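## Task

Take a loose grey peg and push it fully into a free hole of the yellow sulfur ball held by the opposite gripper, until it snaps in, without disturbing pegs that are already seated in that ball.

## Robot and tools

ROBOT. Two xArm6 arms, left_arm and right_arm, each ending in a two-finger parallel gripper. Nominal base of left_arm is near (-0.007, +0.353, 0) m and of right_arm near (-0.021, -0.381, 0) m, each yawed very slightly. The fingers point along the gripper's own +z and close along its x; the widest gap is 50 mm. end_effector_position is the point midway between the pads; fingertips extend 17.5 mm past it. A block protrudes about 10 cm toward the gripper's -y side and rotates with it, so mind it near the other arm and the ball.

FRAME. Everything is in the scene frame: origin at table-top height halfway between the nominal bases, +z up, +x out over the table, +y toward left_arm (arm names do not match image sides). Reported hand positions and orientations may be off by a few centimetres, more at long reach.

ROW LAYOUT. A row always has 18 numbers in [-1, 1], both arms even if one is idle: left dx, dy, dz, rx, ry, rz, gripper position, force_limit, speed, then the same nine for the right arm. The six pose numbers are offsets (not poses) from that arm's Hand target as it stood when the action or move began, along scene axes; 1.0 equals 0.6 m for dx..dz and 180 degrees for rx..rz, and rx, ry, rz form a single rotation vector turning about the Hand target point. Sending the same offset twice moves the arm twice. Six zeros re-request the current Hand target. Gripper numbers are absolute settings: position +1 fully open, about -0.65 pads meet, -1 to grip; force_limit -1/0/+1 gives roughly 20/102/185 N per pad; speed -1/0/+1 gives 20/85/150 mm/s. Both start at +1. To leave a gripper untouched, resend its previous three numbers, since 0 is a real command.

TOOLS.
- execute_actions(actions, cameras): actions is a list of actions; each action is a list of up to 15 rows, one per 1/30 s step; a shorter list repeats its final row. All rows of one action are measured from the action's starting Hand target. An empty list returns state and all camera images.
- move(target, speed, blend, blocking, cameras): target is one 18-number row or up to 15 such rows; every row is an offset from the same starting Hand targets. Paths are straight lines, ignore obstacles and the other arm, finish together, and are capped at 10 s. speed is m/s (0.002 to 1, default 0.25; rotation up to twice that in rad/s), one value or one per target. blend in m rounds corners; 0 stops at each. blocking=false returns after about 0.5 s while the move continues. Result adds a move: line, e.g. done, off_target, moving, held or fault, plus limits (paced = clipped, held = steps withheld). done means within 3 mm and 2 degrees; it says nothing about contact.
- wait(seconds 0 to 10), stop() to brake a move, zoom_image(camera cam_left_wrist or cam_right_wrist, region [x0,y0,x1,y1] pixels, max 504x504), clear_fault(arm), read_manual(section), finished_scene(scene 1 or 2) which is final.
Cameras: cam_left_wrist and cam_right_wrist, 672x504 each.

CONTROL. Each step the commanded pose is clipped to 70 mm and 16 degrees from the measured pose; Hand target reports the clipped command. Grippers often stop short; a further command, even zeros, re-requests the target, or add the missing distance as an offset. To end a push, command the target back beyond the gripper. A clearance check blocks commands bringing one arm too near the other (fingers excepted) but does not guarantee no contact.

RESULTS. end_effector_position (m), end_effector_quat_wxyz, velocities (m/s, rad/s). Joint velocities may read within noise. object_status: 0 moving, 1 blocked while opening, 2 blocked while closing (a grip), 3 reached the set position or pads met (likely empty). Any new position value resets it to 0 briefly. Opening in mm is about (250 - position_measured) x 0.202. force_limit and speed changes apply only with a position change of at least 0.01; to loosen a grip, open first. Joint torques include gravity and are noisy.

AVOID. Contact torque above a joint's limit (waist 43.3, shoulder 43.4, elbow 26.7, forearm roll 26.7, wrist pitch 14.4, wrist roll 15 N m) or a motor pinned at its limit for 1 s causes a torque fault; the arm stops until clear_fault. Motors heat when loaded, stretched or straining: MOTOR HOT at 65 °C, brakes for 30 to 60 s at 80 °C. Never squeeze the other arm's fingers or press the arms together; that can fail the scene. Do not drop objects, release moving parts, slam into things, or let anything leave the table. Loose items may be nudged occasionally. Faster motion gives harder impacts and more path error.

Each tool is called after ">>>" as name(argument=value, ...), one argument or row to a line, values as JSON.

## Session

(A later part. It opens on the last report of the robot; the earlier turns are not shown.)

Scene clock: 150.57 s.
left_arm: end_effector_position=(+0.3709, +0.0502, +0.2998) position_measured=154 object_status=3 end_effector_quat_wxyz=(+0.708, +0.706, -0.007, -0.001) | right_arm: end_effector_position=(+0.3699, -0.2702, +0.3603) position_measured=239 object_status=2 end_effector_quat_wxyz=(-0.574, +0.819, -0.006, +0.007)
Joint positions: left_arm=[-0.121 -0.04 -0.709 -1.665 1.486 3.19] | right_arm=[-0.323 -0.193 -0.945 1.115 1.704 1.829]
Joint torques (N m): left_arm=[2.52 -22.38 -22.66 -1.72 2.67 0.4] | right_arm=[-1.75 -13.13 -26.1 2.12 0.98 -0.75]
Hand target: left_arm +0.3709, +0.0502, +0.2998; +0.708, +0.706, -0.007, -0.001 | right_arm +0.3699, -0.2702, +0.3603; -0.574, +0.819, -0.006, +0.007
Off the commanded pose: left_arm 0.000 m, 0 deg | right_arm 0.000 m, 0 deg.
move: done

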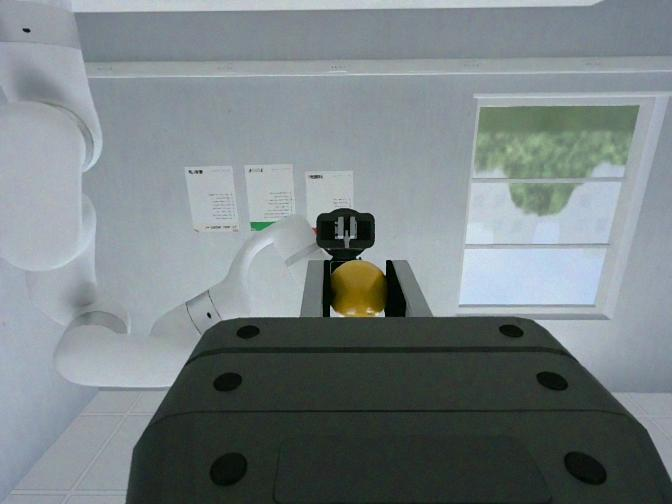

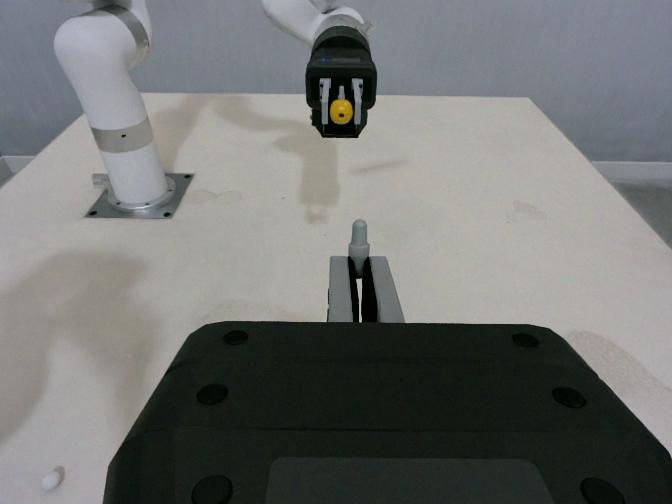

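>>> zoom_image(
  camera="cam_right_wrist",
  region=[310, 80, 374, 144],
)

>>> zoom_image(
  camera="cam_left_wrist",
  region=[300, 200, 420, 320],
)

Scaled by 7.875.

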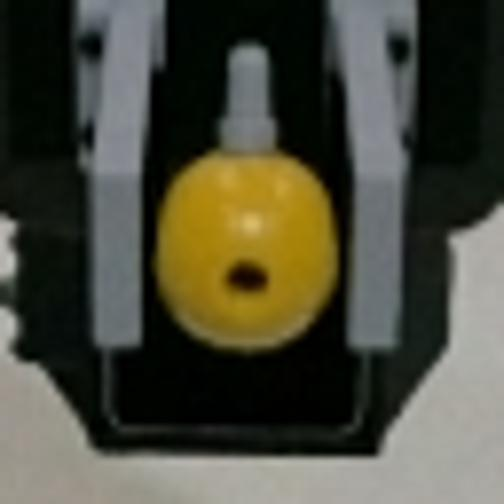

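Scaled by 4.200.

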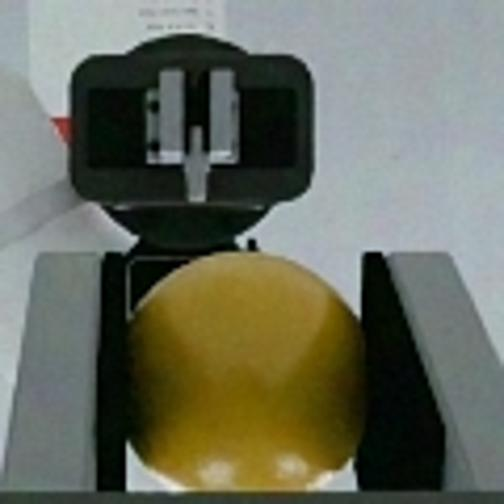

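>>> move(
  target=[0,0,0,0,0,0,-1,1,0, 0,0.34,-0.135,0,0,0,-1,0,-0.5],
  cameras=["all"],
  speed=0.2,
)

>>> zoom_image(
  camera="cam_right_wrist",
  region=[290, 60, 410, 180],
)

>>> zoom_image(
  camera="cam_left_wrist",
  region=[280, 180, 440, 320],
)

Scene clock: 168.67 s.
left_arm: end_effector_position=(+0.3709, +0.0502, +0.2998) position_measured=154 object_status=2 end_effector_quat_wxyz=(+0.708, +0.706, -0.007, -0.001) | right_arm: end_effector_position=(+0.3699, -0.0663, +0.2793) position_measured=239 object_status=2 end_effector_quat_wxyz=(-0.574, +0.819, -0.006, +0.007)
Joint positions: left_arm=[-0.121 -0.039 -0.709 -1.665 1.486 3.19] | right_arm=[0.293 -0.124 -0.784 1.456 1.137 1.764]
Joint torques (N m): left_arm=[2.58 -22.33 -22.23 -1.82 1.99 0.37] | right_arm=[2.11 -14.45 -26.17 1.29 0.19 -0.73]
Hand target: left_arm +0.3709, +0.0502, +0.2998; +0.708, +0.706, -0.007, -0.001 | right_arm +0.3699, -0.0662, +0.2793; -0.574, +0.819, -0.006, +0.007
Off the commanded pose: left_arm 0.000 m, 0 deg | right_arm 0.000 m, 0 deg.
move: done

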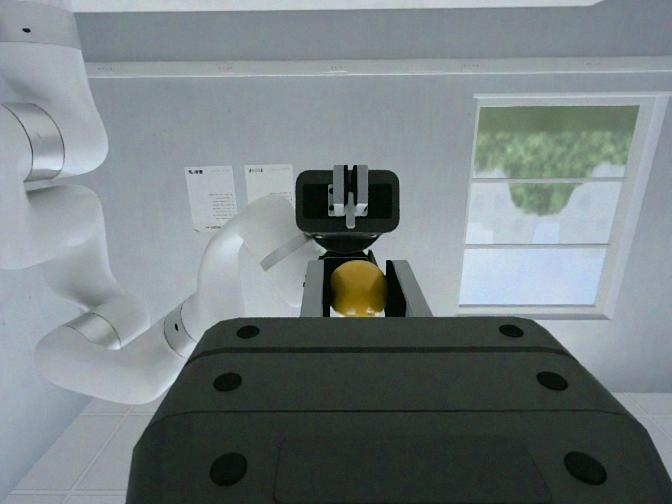

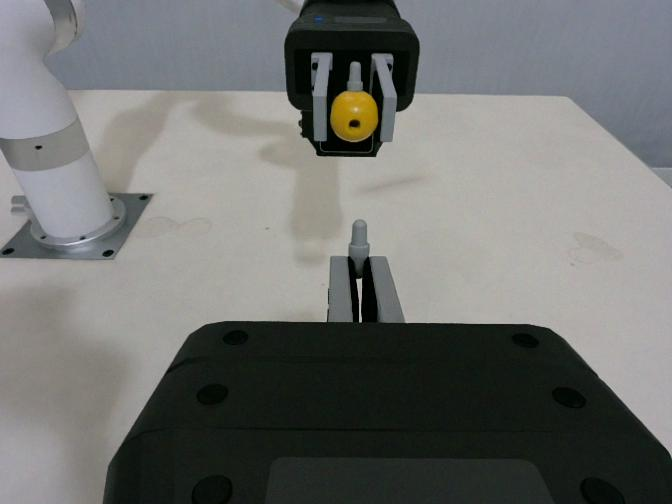

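Scaled by 4.200.

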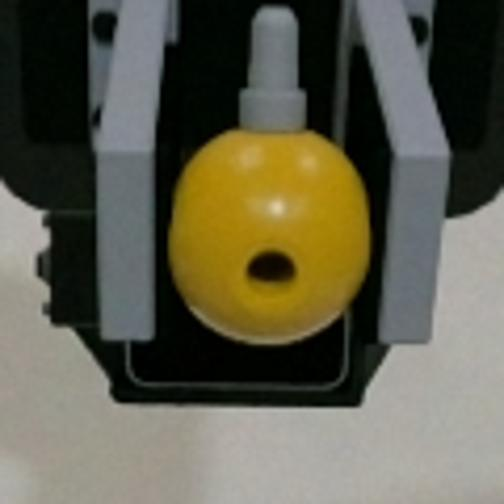

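Scaled by 3.150.

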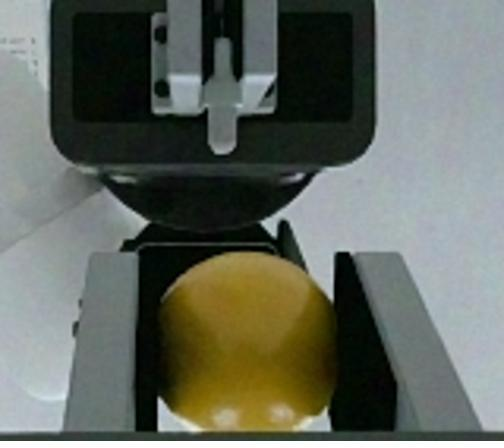

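>>> move(
  target=[0,0,0,0,0,0,-1,1,0, 0,-0.123,0.051,-0.302,-0.302,0.431,-1,0,-0.5],
  cameras=["cam_left_wrist"],
  speed=0.25,
)

>>> zoom_image(
  camera="cam_left_wrist",
  region=[300, 160, 400, 260],
)

Scene clock: 181.30 s.
left_arm: end_effector_position=(+0.3709, +0.0502, +0.2998) position_measured=154 object_status=2 end_effector_quat_wxyz=(+0.708, +0.706, -0.007, -0.001) | right_arm: end_effector_position=(+0.3699, -0.1400, +0.3099) position_measured=239 object_status=2 end_effector_quat_wxyz=(-0.007, +0.707, +0.707, +0.006)
Joint positions: left_arm=[-0.121 -0.039 -0.709 -1.665 1.486 3.19] | right_arm=[0.568 -0.082 -1.297 0.016 1.37 1.327]
Joint torques (N m): left_arm=[2.19 -22.37 -22.08 -1.77 2.03 0.29] | right_arm=[2.01 -18.38 -26.02 -0.7 -1.81 -0.73]
Hand target: left_arm +0.3709, +0.0502, +0.2998; +0.708, +0.706, -0.007, -0.001 | right_arm +0.3699, -0.1400, +0.3099; -0.007, +0.707, +0.707, +0.006
Off the commanded pose: left_arm 0.000 m, 0 deg | right_arm 0.000 m, 0 deg.
move: done
Images, in order (width x height): cam_left_wrist 672x504.

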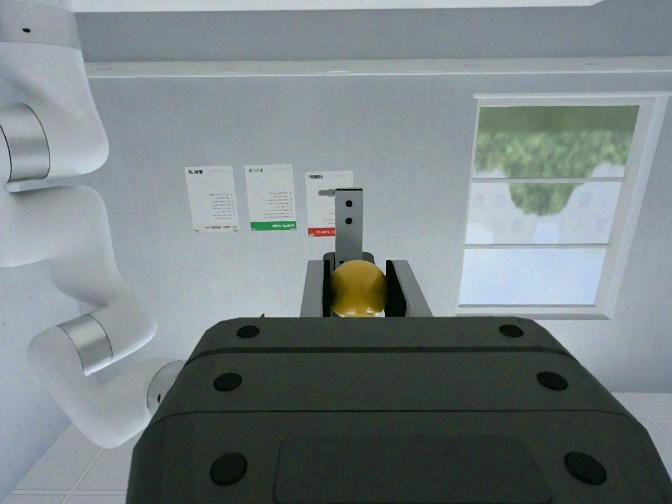

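Scaled by 5.040.

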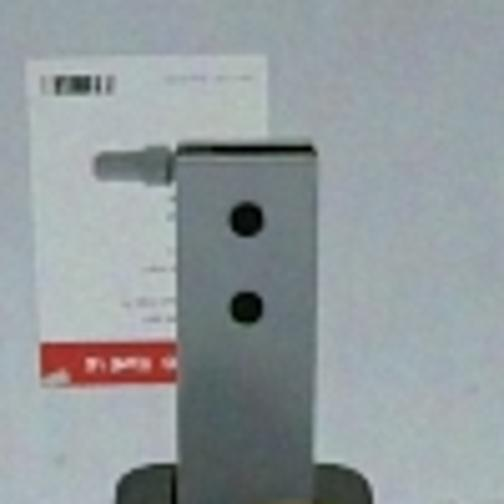

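>>> move(
  target=[0,0,0,0,0,0,-1,1,0, 0.0037,0.1833,0.0127,-0.0154,-0.0064,-0.5,-1,0,-0.5],
  cameras=["all"],
  speed=0.2,
)

>>> zoom_image(
  camera="cam_right_wrist",
  region=[300, 120, 420, 300],
)

Scene clock: 203.57 s.
left_arm: end_effector_position=(+0.3709, +0.0502, +0.2998) position_measured=154 object_status=2 end_effector_quat_wxyz=(+0.708, +0.706, -0.007, -0.001) | right_arm: end_effector_position=(+0.3721, -0.0301, +0.3175) position_measured=239 object_status=2 end_effector_quat_wxyz=(+0.021, +1.000, +0.000, +0.000)
Joint positions: left_arm=[-0.121 -0.039 -0.709 -1.665 1.486 3.19] | right_arm=[0.768 0.203 -1.668 -0.032 1.495 3.103]
Joint torques (N m): left_arm=[2.43 -22.22 -21.92 -1.71 2.03 0.32] | right_arm=[1.99 -21.27 -27.58 -0.63 -1.06 0.74]
Hand target: left_arm +0.3709, +0.0502, +0.2998; +0.708, +0.706, -0.007, -0.001 | right_arm +0.3721, -0.0301, +0.3175; +0.021, +1.000, +0.000, +0.000
Off the commanded pose: left_arm 0.000 m, 0 deg | right_arm 0.000 m, 0 deg.
move: done

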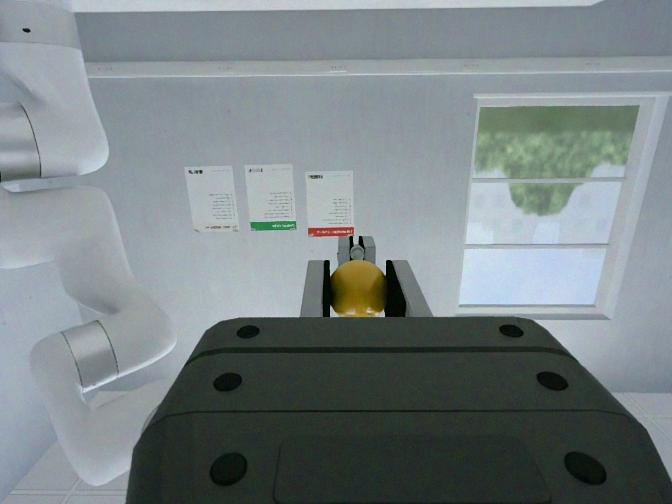

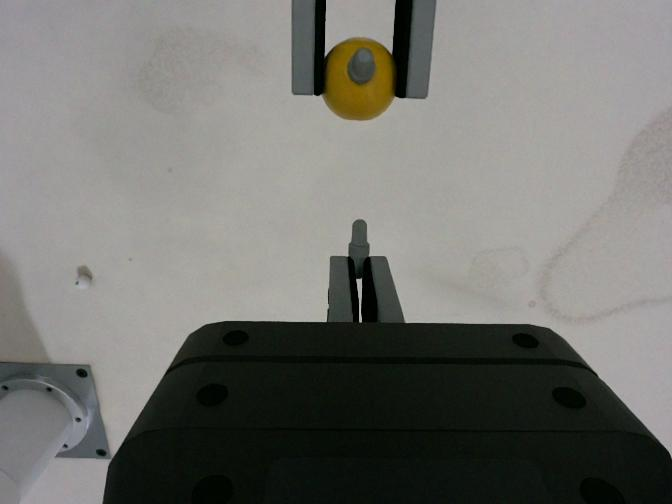

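Scaled by 2.800.

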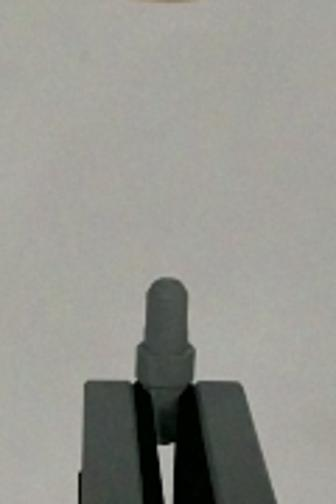

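>>> zoom_image(
  camera="cam_right_wrist",
  region=[280, 0, 440, 130],
)

>>> zoom_image(
  camera="cam_left_wrist",
  region=[300, 220, 420, 320],
)

Scaled by 3.150.

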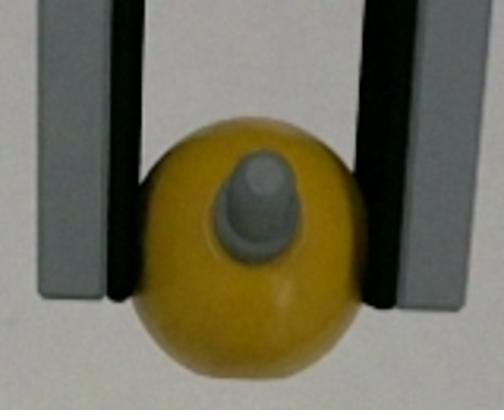

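Scaled by 4.200.

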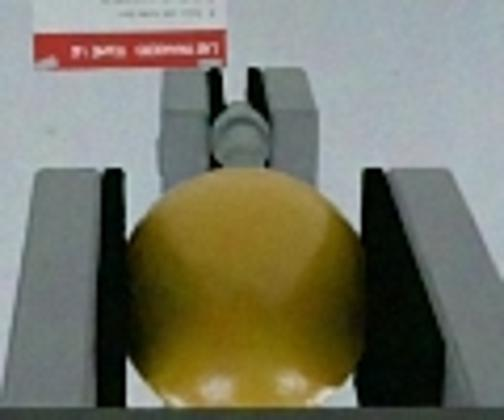

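>>> move(
  target=[0,0,0,0,0,0,-1,1,0, -0.0008,0.0333,-0.0031,0,0,0,-1,0,-0.5],
  cameras=["all"],
  speed=0.1,
)

>>> zoom_image(
  camera="cam_right_wrist",
  region=[290, 100, 430, 280],
)

>>> zoom_image(
  camera="cam_left_wrist",
  region=[300, 220, 420, 320],
)

Scene clock: 220.87 s.
left_arm: end_effector_position=(+0.3709, +0.0502, +0.2998) position_measured=154 object_status=2 end_effector_quat_wxyz=(+0.708, +0.706, -0.007, -0.001) | right_arm: end_effector_position=(+0.3716, -0.0101, +0.3157) position_measured=239 object_status=2 end_effector_quat_wxyz=(+0.021, +1.000, +0.000, +0.000)
Joint positions: left_arm=[-0.121 -0.039 -0.709 -1.665 1.486 3.19] | right_arm=[0.795 0.255 -1.733 -0.031 1.508 3.13]
Joint torques (N m): left_arm=[2.45 -22.39 -21.98 -1.8 2.07 0.29] | right_arm=[2.04 -22.32 -27.56 0.2 -1.04 0.66]
Hand target: left_arm +0.3709, +0.0502, +0.2998; +0.708, +0.706, -0.007, -0.001 | right_arm +0.3716, -0.0101, +0.3157; +0.021, +1.000, +0.000, +0.000
Off the commanded pose: left_arm 0.000 m, 0 deg | right_arm 0.000 m, 0 deg.
move: done

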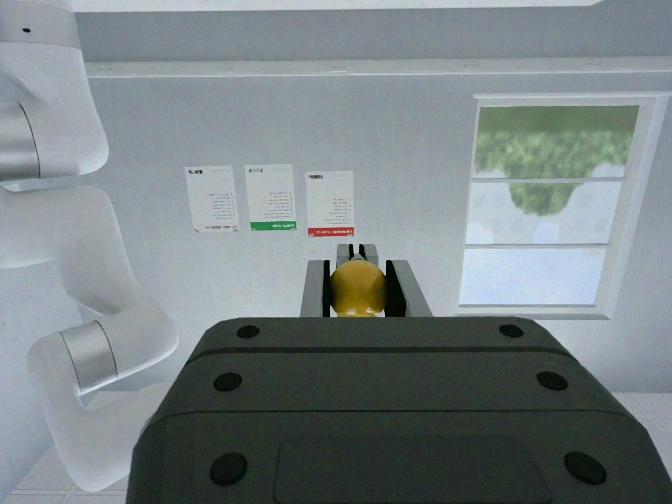

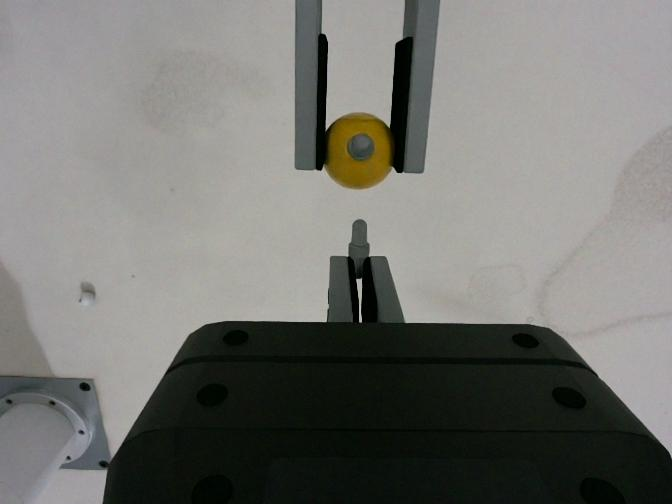

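Scaled by 2.800.

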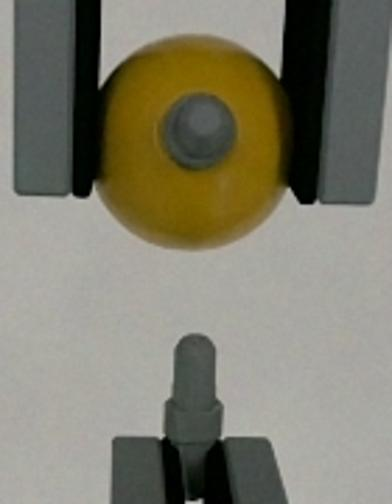

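Scaled by 4.200.

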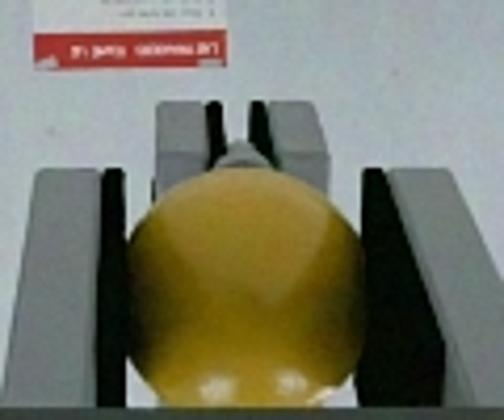

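>>> move(
  target=[0,0,0,0,0,0,-1,1,0, -0.0006,0.0183,-0.0017,0,0,0,-1,0,-0.5],
  cameras=["all"],
  speed=0.05,
)

>>> zoom_image(
  camera="cam_right_wrist",
  region=[290, 130, 430, 290],
)

>>> zoom_image(
  camera="cam_left_wrist",
  region=[300, 220, 420, 320],
)

Scene clock: 228.17 s.
left_arm: end_effector_position=(+0.3709, +0.0502, +0.2998) position_measured=154 object_status=2 end_effector_quat_wxyz=(+0.708, +0.706, -0.007, -0.001) | right_arm: end_effector_position=(+0.3713, +0.0009, +0.3147) position_measured=239 object_status=2 end_effector_quat_wxyz=(+0.021, +1.000, +0.000, +0.000)
Joint positions: left_arm=[-0.121 -0.039 -0.709 -1.665 1.486 3.19] | right_arm=[0.81 0.286 -1.772 -0.03 1.517 3.145]
Joint torques (N m): left_arm=[2.49 -22.45 -21.91 -1.71 2.1 0.24] | right_arm=[2.13 -22.72 -27.55 0.14 -1.07 0.66]
Hand target: left_arm +0.3709, +0.0502, +0.2998; +0.708, +0.706, -0.007, -0.001 | right_arm +0.3713, +0.0009, +0.3146; +0.021, +1.000, +0.000, +0.000
Off the commanded pose: left_arm 0.000 m, 0 deg | right_arm 0.000 m, 0 deg.
move: done

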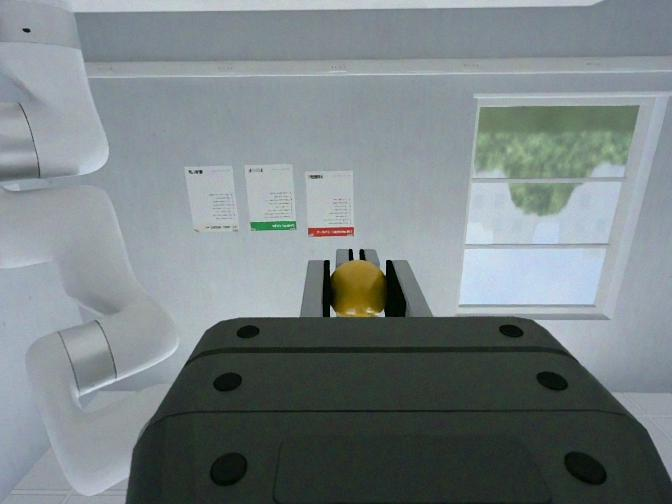

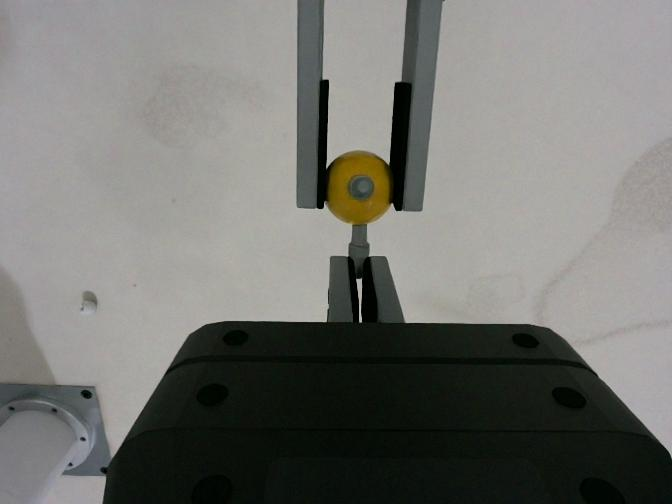

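Scaled by 3.150.

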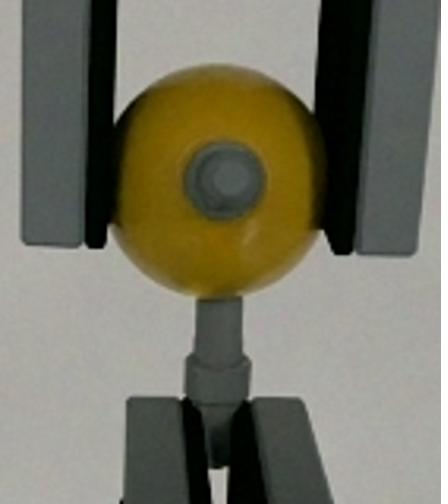

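Scaled by 4.200.

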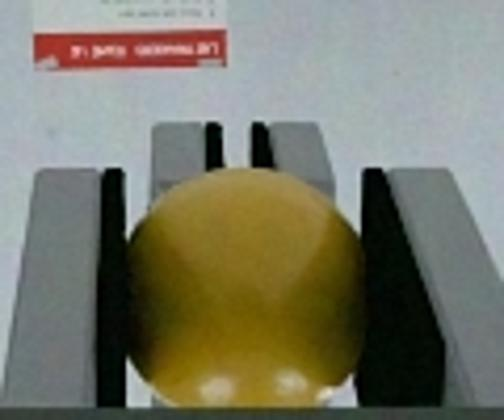

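>>> move(
  target=[
    [0,0,0,0,0,0,-1,1,0, 0,-0.045,0,0,0,0,-1,0,-0.5],
    [0,0,0,0,0,0,-1,1,0, 0,-0.045,-0.053,0.4028,0,0,-1,0,-0.5],
    [0,0,0,0,0,0,-1,1,0, 0,-0.022,-0.053,0.4028,0,0,-1,0,-0.5],
  ],
  cameras=["all"],
  speed=[0.1,0.3,0.1],
  blend=[0.003,0.003,0],
)

>>> zoom_image(
  camera="cam_right_wrist",
  region=[290, 60, 430, 290],
)

Scene clock: 247.97 s.
left_arm: end_effector_position=(+0.3709, +0.0502, +0.2998) position_measured=154 object_status=2 end_effector_quat_wxyz=(+0.708, +0.706, -0.007, -0.001) | right_arm: end_effector_position=(+0.3713, -0.0123, +0.2829) position_measured=239 object_status=2 end_effector_quat_wxyz=(-0.574, +0.819, +0.000, +0.000)
Joint positions: left_arm=[-0.121 -0.039 -0.709 -1.665 1.486 3.19] | right_arm=[0.431 -0.055 -0.866 1.517 1.044 1.794]
Joint torques (N m): left_arm=[2.27 -22.52 -21.9 -1.77 2.02 0.29] | right_arm=[1.88 -16.33 -26.57 1.21 0.23 -0.7]
Hand target: left_arm +0.3709, +0.0502, +0.2998; +0.708, +0.706, -0.007, -0.001 | right_arm +0.3713, -0.0123, +0.2828; -0.574, +0.819, +0.000, +0.000
Off the commanded pose: left_arm 0.000 m, 0 deg | right_arm 0.000 m, 0 deg.
move: done

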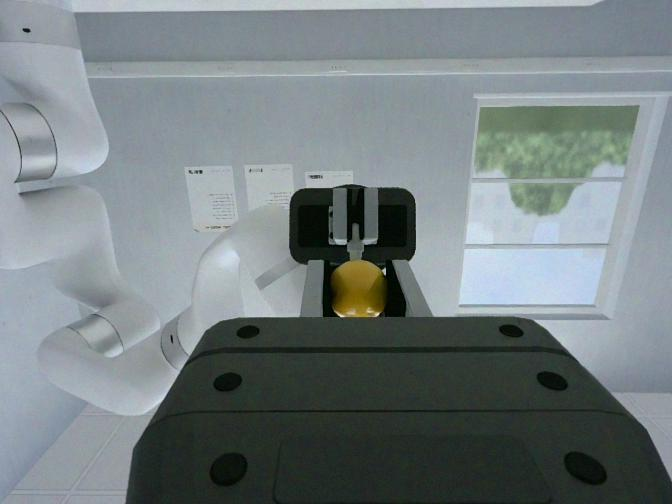

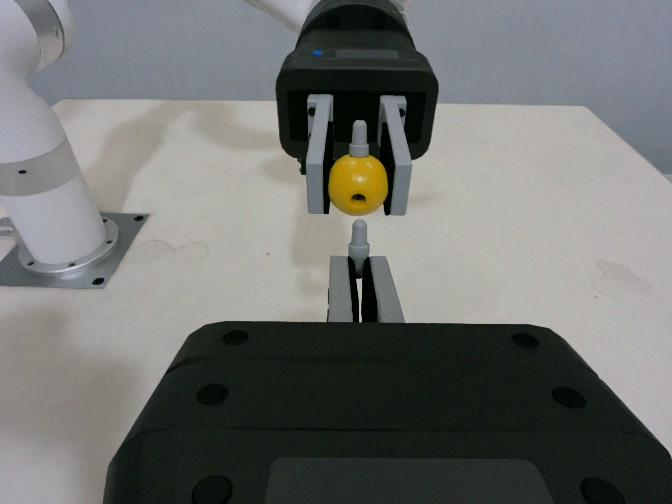

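Scaled by 2.191.

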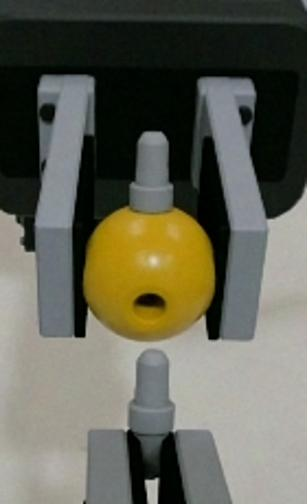

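>>> move(
  target=[
    [0,0,0,0,0,0,-1,1,0, 0,-0.023,0,0,0,0,-1,0,-0.5],
    [0,0,0,0,0,0,-1,1,0, -0.0003,-0.0228,0.0593,-0.4028,0,0,-1,0,-0.5],
    [0,0,0,0,0,0,-1,1,0, -0.0003,0.0155,0.0558,-0.4028,0,0,-1,0,-0.5],
  ],
  cameras=["cam_right_wrist"],
  speed=[0.1,0.3,0.1],
  blend=[0.003,0.003,0],
)

>>> zoom_image(
  camera="cam_right_wrist",
  region=[290, 130, 430, 290],
)

Scene clock: 259.50 s.
left_arm: end_effector_position=(+0.3709, +0.0502, +0.2998) position_measured=154 object_status=2 end_effector_quat_wxyz=(+0.708, +0.706, -0.007, -0.001) | right_arm: end_effector_position=(+0.3711, -0.0030, +0.3163) position_measured=239 object_status=2 end_effector_quat_wxyz=(+0.021, +1.000, +0.000, +0.000)
Joint positions: left_arm=[-0.121 -0.039 -0.709 -1.665 1.486 3.19] | right_arm=[0.805 0.275 -1.762 -0.031 1.517 3.14]
Joint torques (N m): left_arm=[2.15 -22.36 -21.85 -1.65 2.08 0.22] | right_arm=[2.04 -22.44 -27.62 -0.65 -1.01 0.69]
Hand target: left_arm +0.3709, +0.0502, +0.2998; +0.708, +0.706, -0.007, -0.001 | right_arm +0.3711, -0.0030, +0.3163; +0.021, +1.000, +0.000, +0.000
Off the commanded pose: left_arm 0.000 m, 0 deg | right_arm 0.000 m, 0 deg.
move: done
Images, in order (width x height): cam_right_wrist 672x504.

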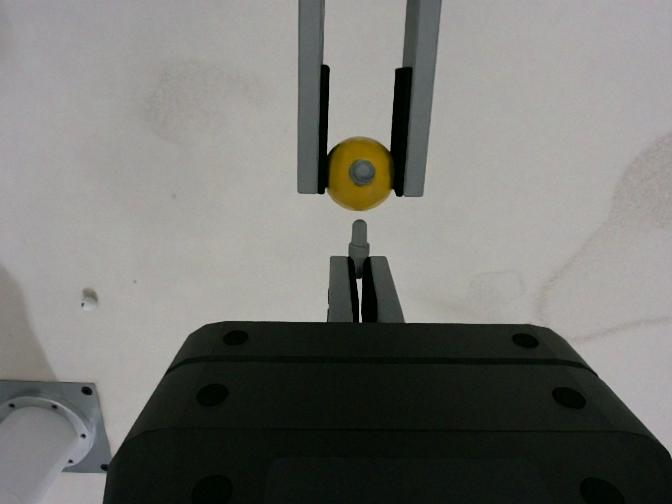

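Scaled by 3.150.

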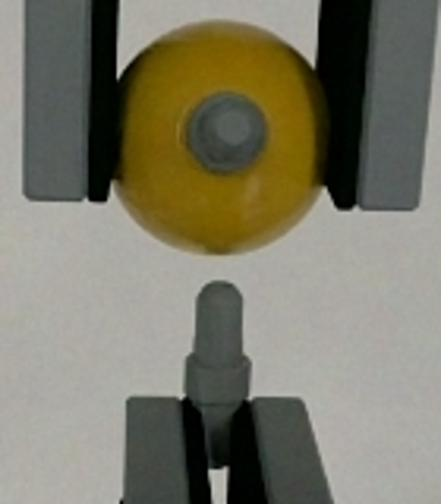

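>>> move(
  target=[0,0,0,0,0,0,-1,1,0, -0.0002,0.0108,-0.0008,0,0,0,-1,0,-0.5],
  cameras=["cam_right_wrist"],
  speed=0.03,
)

>>> zoom_image(
  camera="cam_right_wrist",
  region=[290, 130, 430, 290],
)

Scene clock: 262.23 s.
left_arm: end_effector_position=(+0.3710, +0.0504, +0.2997) position_measured=154 object_status=2 end_effector_quat_wxyz=(+0.708, +0.707, -0.007, -0.001) | right_arm: end_effector_position=(+0.3709, +0.0031, +0.3157) position_measured=239 object_status=2 end_effector_quat_wxyz=(+0.022, +1.000, -0.001, +0.000)
Joint positions: left_arm=[-0.121 -0.039 -0.709 -1.665 1.486 3.19] | right_arm=[0.813 0.293 -1.786 -0.031 1.524 3.148]
Joint torques (N m): left_arm=[-23.87 -22.84 -24.85 -1.78 5.56 0.27] | right_arm=[23.83 -21.85 -37.64 7.37 -8.54 0.55]
Hand target: left_arm +0.3709, +0.0502, +0.2998; +0.708, +0.706, -0.007, -0.001 | right_arm +0.3710, +0.0035, +0.3158; +0.021, +1.000, +0.000, +0.000
Off the commanded pose: left_arm 0.000 m, 0 deg | right_arm 0.000 m, 0 deg.
move: done
Images, in order (width x height): cam_right_wrist 672x504.

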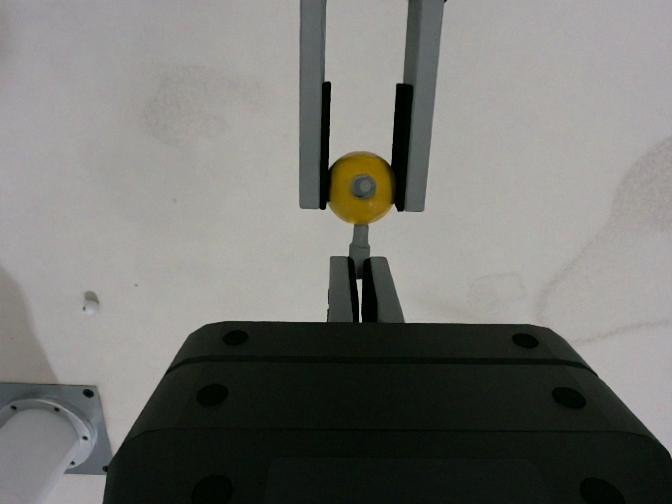

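Scaled by 3.150.

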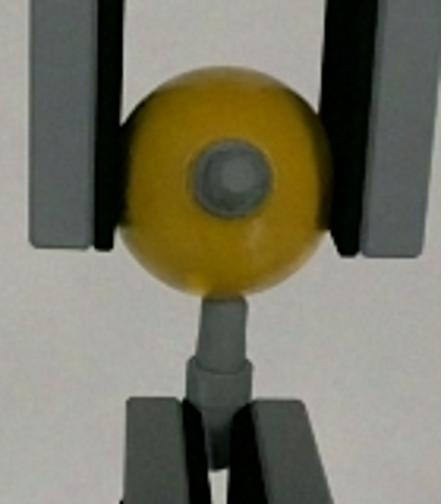

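>>> move(
  target=[0,0,0,0,0,0,-1,1,0, 0,-0.0067,0.0005,0,0,0,-1,0,-0.5],
  cameras=["all"],
  speed=0.03,
)

>>> zoom_image(
  camera="cam_right_wrist",
  region=[290, 130, 430, 290],
)

Scene clock: 266.07 s.
left_arm: end_effector_position=(+0.3708, +0.0501, +0.2998) position_measured=154 object_status=2 end_effector_quat_wxyz=(+0.708, +0.706, -0.007, -0.002) | right_arm: end_effector_position=(+0.3710, -0.0004, +0.3162) position_measured=239 object_status=2 end_effector_quat_wxyz=(+0.021, +1.000, +0.000, +0.000)
Joint positions: left_arm=[-0.122 -0.039 -0.709 -1.665 1.487 3.19] | right_arm=[0.808 0.281 -1.77 -0.03 1.519 3.143]
Joint torques (N m): left_arm=[2.26 -23.95 -20.95 -1.53 1.39 0.32] | right_arm=[-1.83 -24.62 -25.71 -0.75 -0.87 -0.7]
Hand target: left_arm +0.3709, +0.0502, +0.2998; +0.708, +0.706, -0.007, -0.001 | right_arm +0.3710, -0.0005, +0.3161; +0.021, +1.000, +0.000, +0.000
Off the commanded pose: left_arm 0.000 m, 0 deg | right_arm 0.000 m, 0 deg.
move: done

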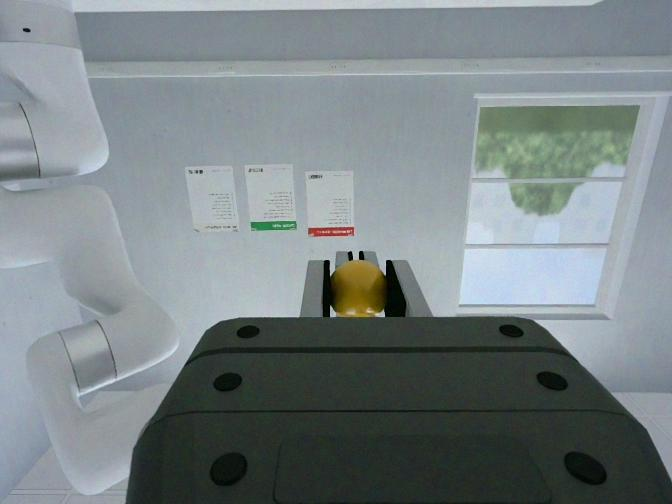

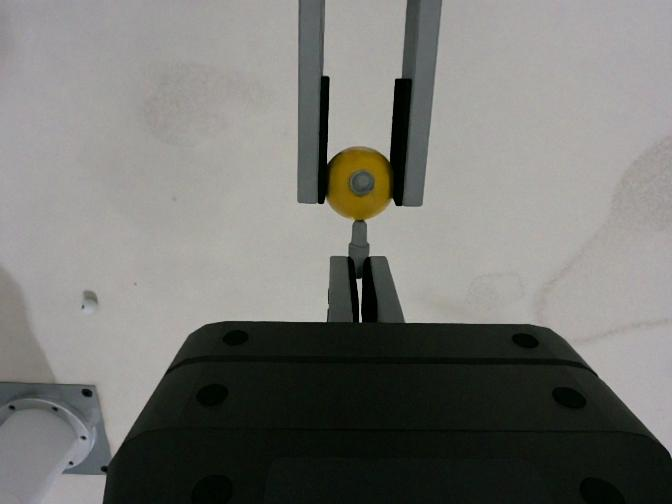

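Scaled by 3.150.

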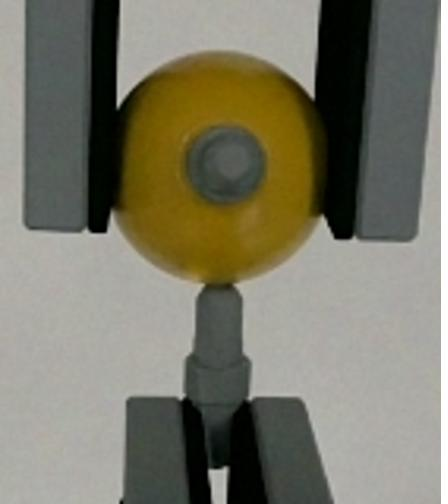

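>>> move(
  target=[0,0,0,0,0,0,-1,1,0, 0.0008,0.0062,-0.0005,0,0,0,-1,0,-0.5],
  cameras=["cam_right_wrist"],
  speed=0.02,
)

>>> zoom_image(
  camera="cam_right_wrist",
  region=[290, 130, 430, 290],
)

Scene clock: 273.87 s.
left_arm: end_effector_position=(+0.3710, +0.0504, +0.2997) position_measured=154 object_status=2 end_effector_quat_wxyz=(+0.708, +0.707, -0.007, -0.001) | right_arm: end_effector_position=(+0.3714, +0.0029, +0.3158) position_measured=239 object_status=2 end_effector_quat_wxyz=(+0.022, +1.000, -0.001, +0.000)
Joint positions: left_arm=[-0.121 -0.039 -0.709 -1.665 1.486 3.19] | right_arm=[0.812 0.294 -1.786 -0.031 1.524 3.147]
Joint torques (N m): left_arm=[-21.96 -24.39 -24.12 -1.59 5.76 0.26] | right_arm=[21.06 -21.85 -36.93 6.35 -8.06 0.58]
Hand target: left_arm +0.3709, +0.0502, +0.2998; +0.708, +0.706, -0.007, -0.001 | right_arm +0.3714, +0.0032, +0.3158; +0.021, +1.000, +0.000, +0.000
Off the commanded pose: left_arm 0.000 m, 0 deg | right_arm 0.000 m, 0 deg.
move: done
Images, in order (width x height): cam_right_wrist 672x504.

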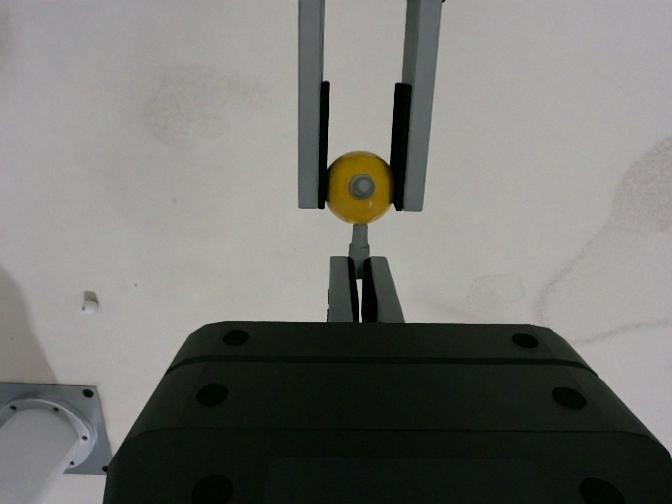

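Scaled by 3.150.

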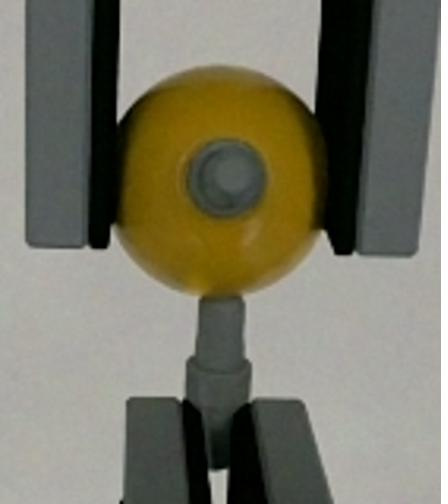

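>>> move(
  target=[0,0,0,0,0,0,-1,1,0, 0.0006,0.0013,-0.0001,0,0,0,-1,0,-0.5],
  cameras=["cam_right_wrist"],
  speed=0.02,
)

>>> zoom_image(
  camera="cam_right_wrist",
  region=[290, 130, 430, 290],
)

Scene clock: 279.93 s.
left_arm: end_effector_position=(+0.3710, +0.0503, +0.2998) position_measured=154 object_status=2 end_effector_quat_wxyz=(+0.708, +0.706, -0.007, -0.001) | right_arm: end_effector_position=(+0.3718, +0.0035, +0.3157) position_measured=239 object_status=2 end_effector_quat_wxyz=(+0.022, +1.000, -0.001, +0.000)
Joint positions: left_arm=[-0.121 -0.039 -0.709 -1.665 1.486 3.19] | right_arm=[0.813 0.297 -1.791 -0.03 1.526 3.148]
Joint torques (N m): left_arm=[-27.56 -25.92 -24.18 -1.34 6.97 0.21] | right_arm=[25.75 -21.34 -40.63 8.07 -10.28 0.69]
Hand target: left_arm +0.3709, +0.0502, +0.2998; +0.708, +0.706, -0.007, -0.001 | right_arm +0.3718, +0.0040, +0.3158; +0.021, +1.000, +0.000, +0.000
Off the commanded pose: left_arm 0.000 m, 0 deg | right_arm 0.000 m, 0 deg.
move: done
Images, in order (width x height): cam_right_wrist 672x504.

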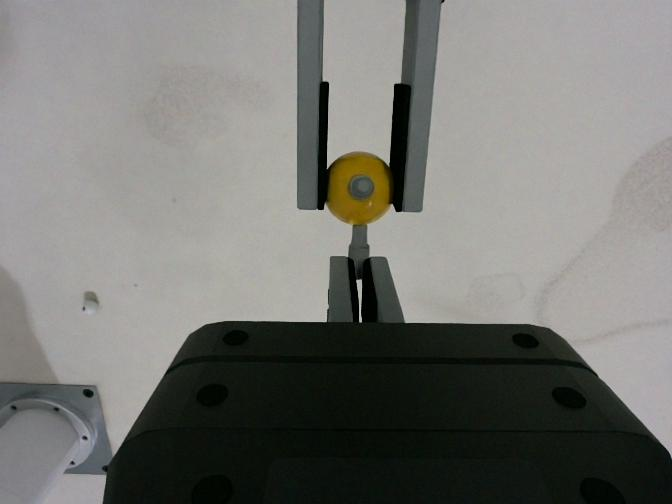

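Scaled by 3.150.

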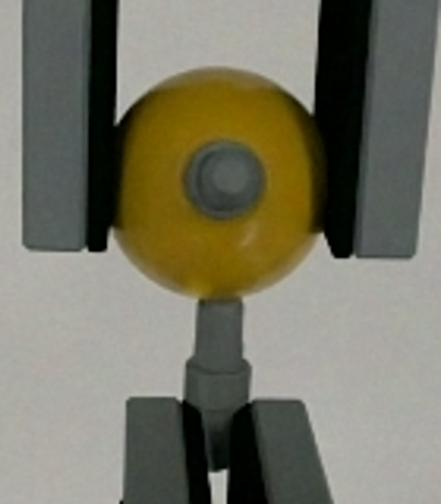

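>>> move(
  target=[0,0,0,0,0,0,-1,1,0, 0.0003,0.0025,-0.0002,0,0,0,-1,0,-0.5],
  cameras=["cam_right_wrist"],
  speed=0.01,
)

>>> zoom_image(
  camera="cam_right_wrist",
  region=[290, 130, 430, 290],
)

Scene clock: 291.23 s.
left_arm: end_effector_position=(+0.3712, +0.0506, +0.2998) position_measured=154 object_status=2 end_effector_quat_wxyz=(+0.708, +0.706, -0.006, -0.001) | right_arm: end_effector_position=(+0.3719, +0.0044, +0.3154) position_measured=239 object_status=2 end_effector_quat_wxyz=(+0.023, +1.000, -0.001, -0.001)
Joint positions: left_arm=[-0.12 -0.039 -0.709 -1.665 1.486 3.19] | right_arm=[0.813 0.302 -1.797 -0.03 1.529 3.149]
Joint torques (N m): left_arm=[-31.84 -25.61 -23.26 -0.51 7.43 0.14] | right_arm=[30.04 -22.54 -43.99 9.68 -11.49 0.7]
Hand target: left_arm +0.3709, +0.0502, +0.2998; +0.708, +0.706, -0.007, -0.001 | right_arm +0.3720, +0.0055, +0.3157; +0.021, +1.000, +0.000, +0.000
Off the commanded pose: left_arm 0.001 m, 0 deg | right_arm 0.001 m, 0 deg.
move: done
Images, in order (width x height): cam_right_wrist 672x504.

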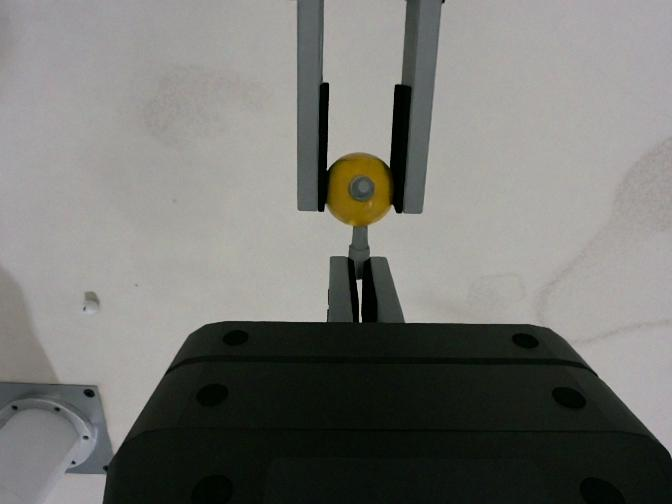

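Scaled by 3.150.

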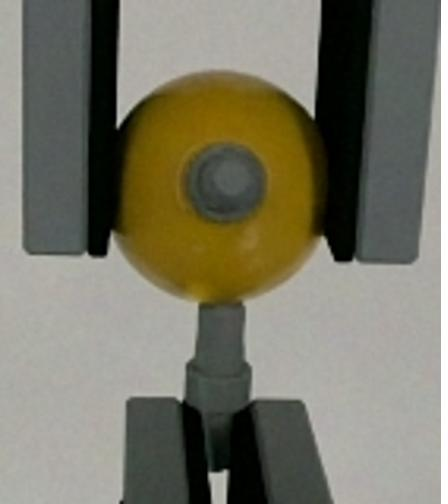

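>>> move(
  target=[
    [0,0,0,0,0,0,-1,1,0, -0.0015,-0.0525,0.0047,0,0,0,-1,0,-0.5],
    [0,0,0,0,0,0,-1,1,0, -0.0015,-0.0525,-0.0547,0.4028,0,0,-1,0,-0.5],
    [0,0,0,0,0,0,-1,1,0, -0.0015,-0.0175,-0.0547,0.4028,0,0,-1,0,-0.5],
  ],
  cameras=["all"],
  speed=[0.05,0.3,0.06],
  blend=[0.003,0.003,0],
)

>>> zoom_image(
  camera="cam_right_wrist",
  region=[310, 150, 410, 290],
)

>>> zoom_image(
  camera="cam_right_wrist",
  region=[325, 180, 395, 250],
)

>>> zoom_image(
  camera="cam_left_wrist",
  region=[300, 180, 420, 320],
)

Scene clock: 300.63 s.
left_arm: end_effector_position=(+0.3709, +0.0502, +0.2998) position_measured=154 object_status=2 end_effector_quat_wxyz=(+0.708, +0.706, -0.007, -0.001) | right_arm: end_effector_position=(+0.3711, -0.0051, +0.2828) position_measured=239 object_status=2 end_effector_quat_wxyz=(-0.574, +0.819, +0.000, +0.000)
Joint positions: left_arm=[-0.121 -0.039 -0.709 -1.665 1.486 3.19] | right_arm=[0.449 -0.046 -0.876 1.527 1.03 1.796]
Joint torques (N m): left_arm=[2.33 -26.65 -21.05 -1.27 1.6 0.13] | right_arm=[2 -16.23 -26.69 1.12 0.21 0.72]
Hand target: left_arm +0.3709, +0.0502, +0.2998; +0.708, +0.706, -0.007, -0.001 | right_arm +0.3711, -0.0050, +0.2828; -0.574, +0.819, +0.000, +0.000
Off the commanded pose: left_arm 0.000 m, 0 deg | right_arm 0.000 m, 0 deg.
move: done

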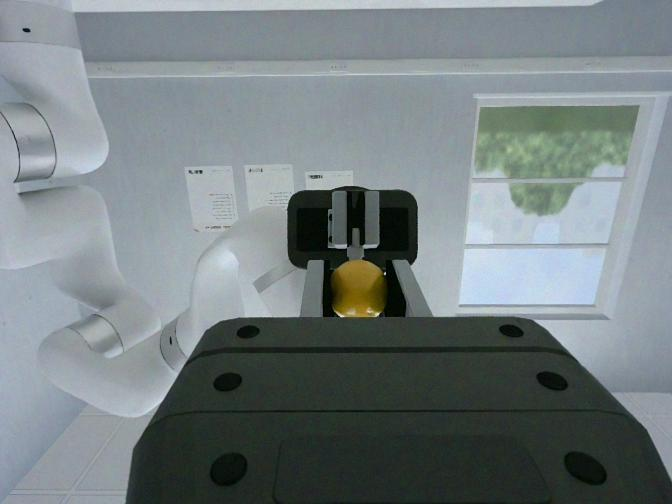

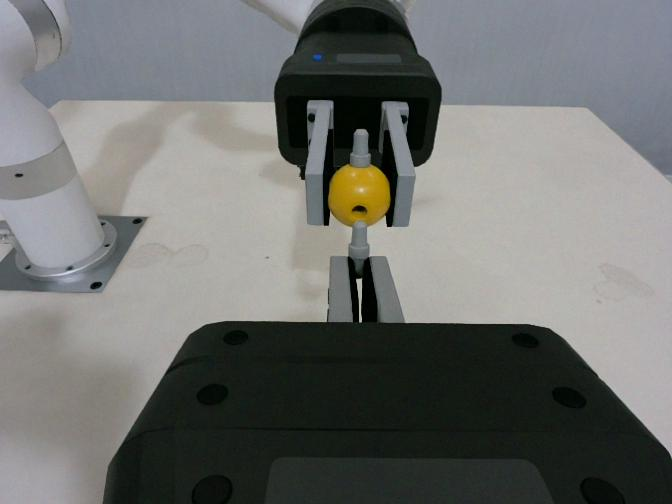

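Scaled by 3.600.

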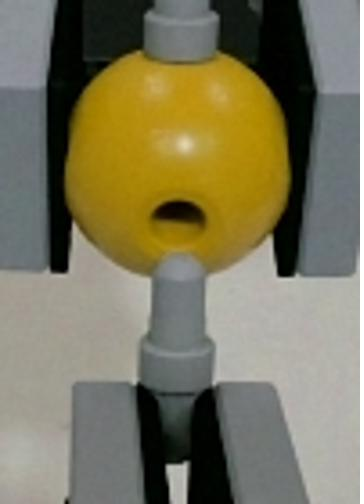

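Scaled by 7.200.

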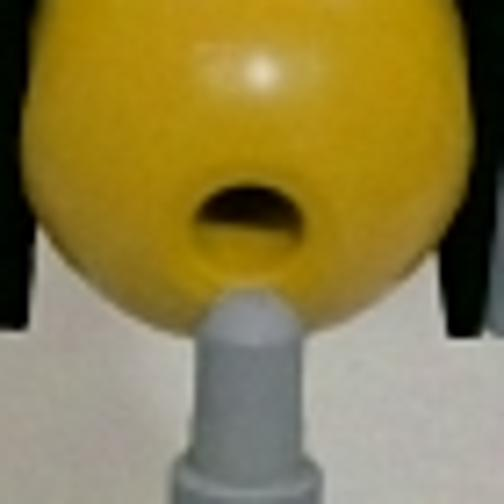

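Scaled by 3.600.

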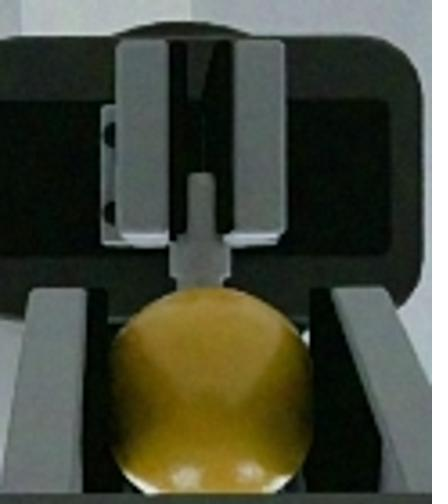

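>>> move(
  target=[
    [0,0,0,0,0,0,-1,1,0, 0,-0.034,0,0,0,0,-1,0,-0.5],
    [0,0,0,0,0,0,-1,1,0, 0.001,-0.034,0.0578,-0.4028,0,0,-1,0,-0.5],
    [0,0,0,0,0,0,-1,1,0, 0.001,0.0052,0.0545,-0.4028,0,0,-1,0,-0.5],
    [0,0,0,0,0,0,-1,1,0, 0.001,0.0137,0.0538,-0.4028,0,0,-1,0,-0.5],
  ],
  cameras=["cam_right_wrist"],
  speed=[0.1,0.3,0.1,0.02],
  blend=[0.003,0.003,0.001,0],
)

>>> zoom_image(
  camera="cam_right_wrist",
  region=[290, 130, 430, 290],
)

Scene clock: 314.97 s.
left_arm: end_effector_position=(+0.3710, +0.0504, +0.2997) position_measured=154 object_status=2 end_effector_quat_wxyz=(+0.708, +0.707, -0.007, -0.001) | right_arm: end_effector_position=(+0.3717, +0.0028, +0.3150) position_measured=239 object_status=2 end_effector_quat_wxyz=(+0.022, +1.000, -0.001, +0.000)
Joint positions: left_arm=[-0.121 -0.039 -0.709 -1.665 1.486 3.19] | right_arm=[0.812 0.294 -1.785 -0.031 1.522 3.147]
Joint torques (N m): left_arm=[-20.87 -26.62 -24.3 -1.3 5.33 0.1] | right_arm=[19.75 -21.99 -36.19 6.02 -7.63 0.59]
Hand target: left_arm +0.3709, +0.0502, +0.2998; +0.708, +0.706, -0.007, -0.001 | right_arm +0.3717, +0.0032, +0.3151; +0.021, +1.000, +0.000, +0.000
Off the commanded pose: left_arm 0.000 m, 0 deg | right_arm 0.000 m, 0 deg.
move: done
Images, in order (width x height): cam_right_wrist 672x504.

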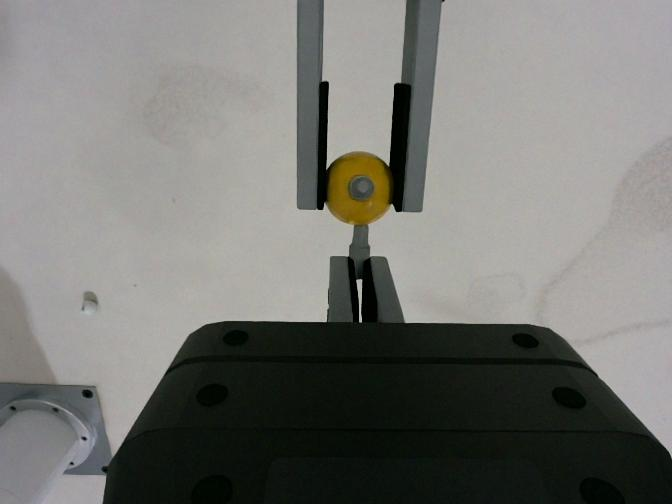

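Scaled by 3.150.

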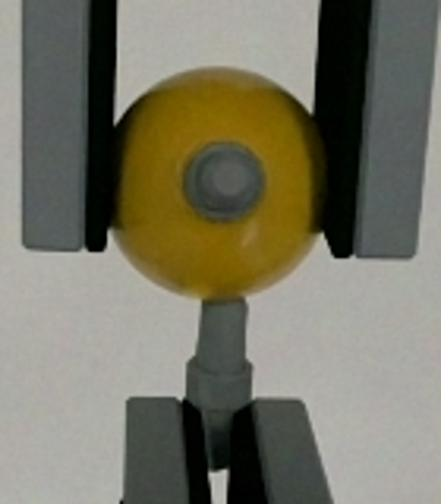

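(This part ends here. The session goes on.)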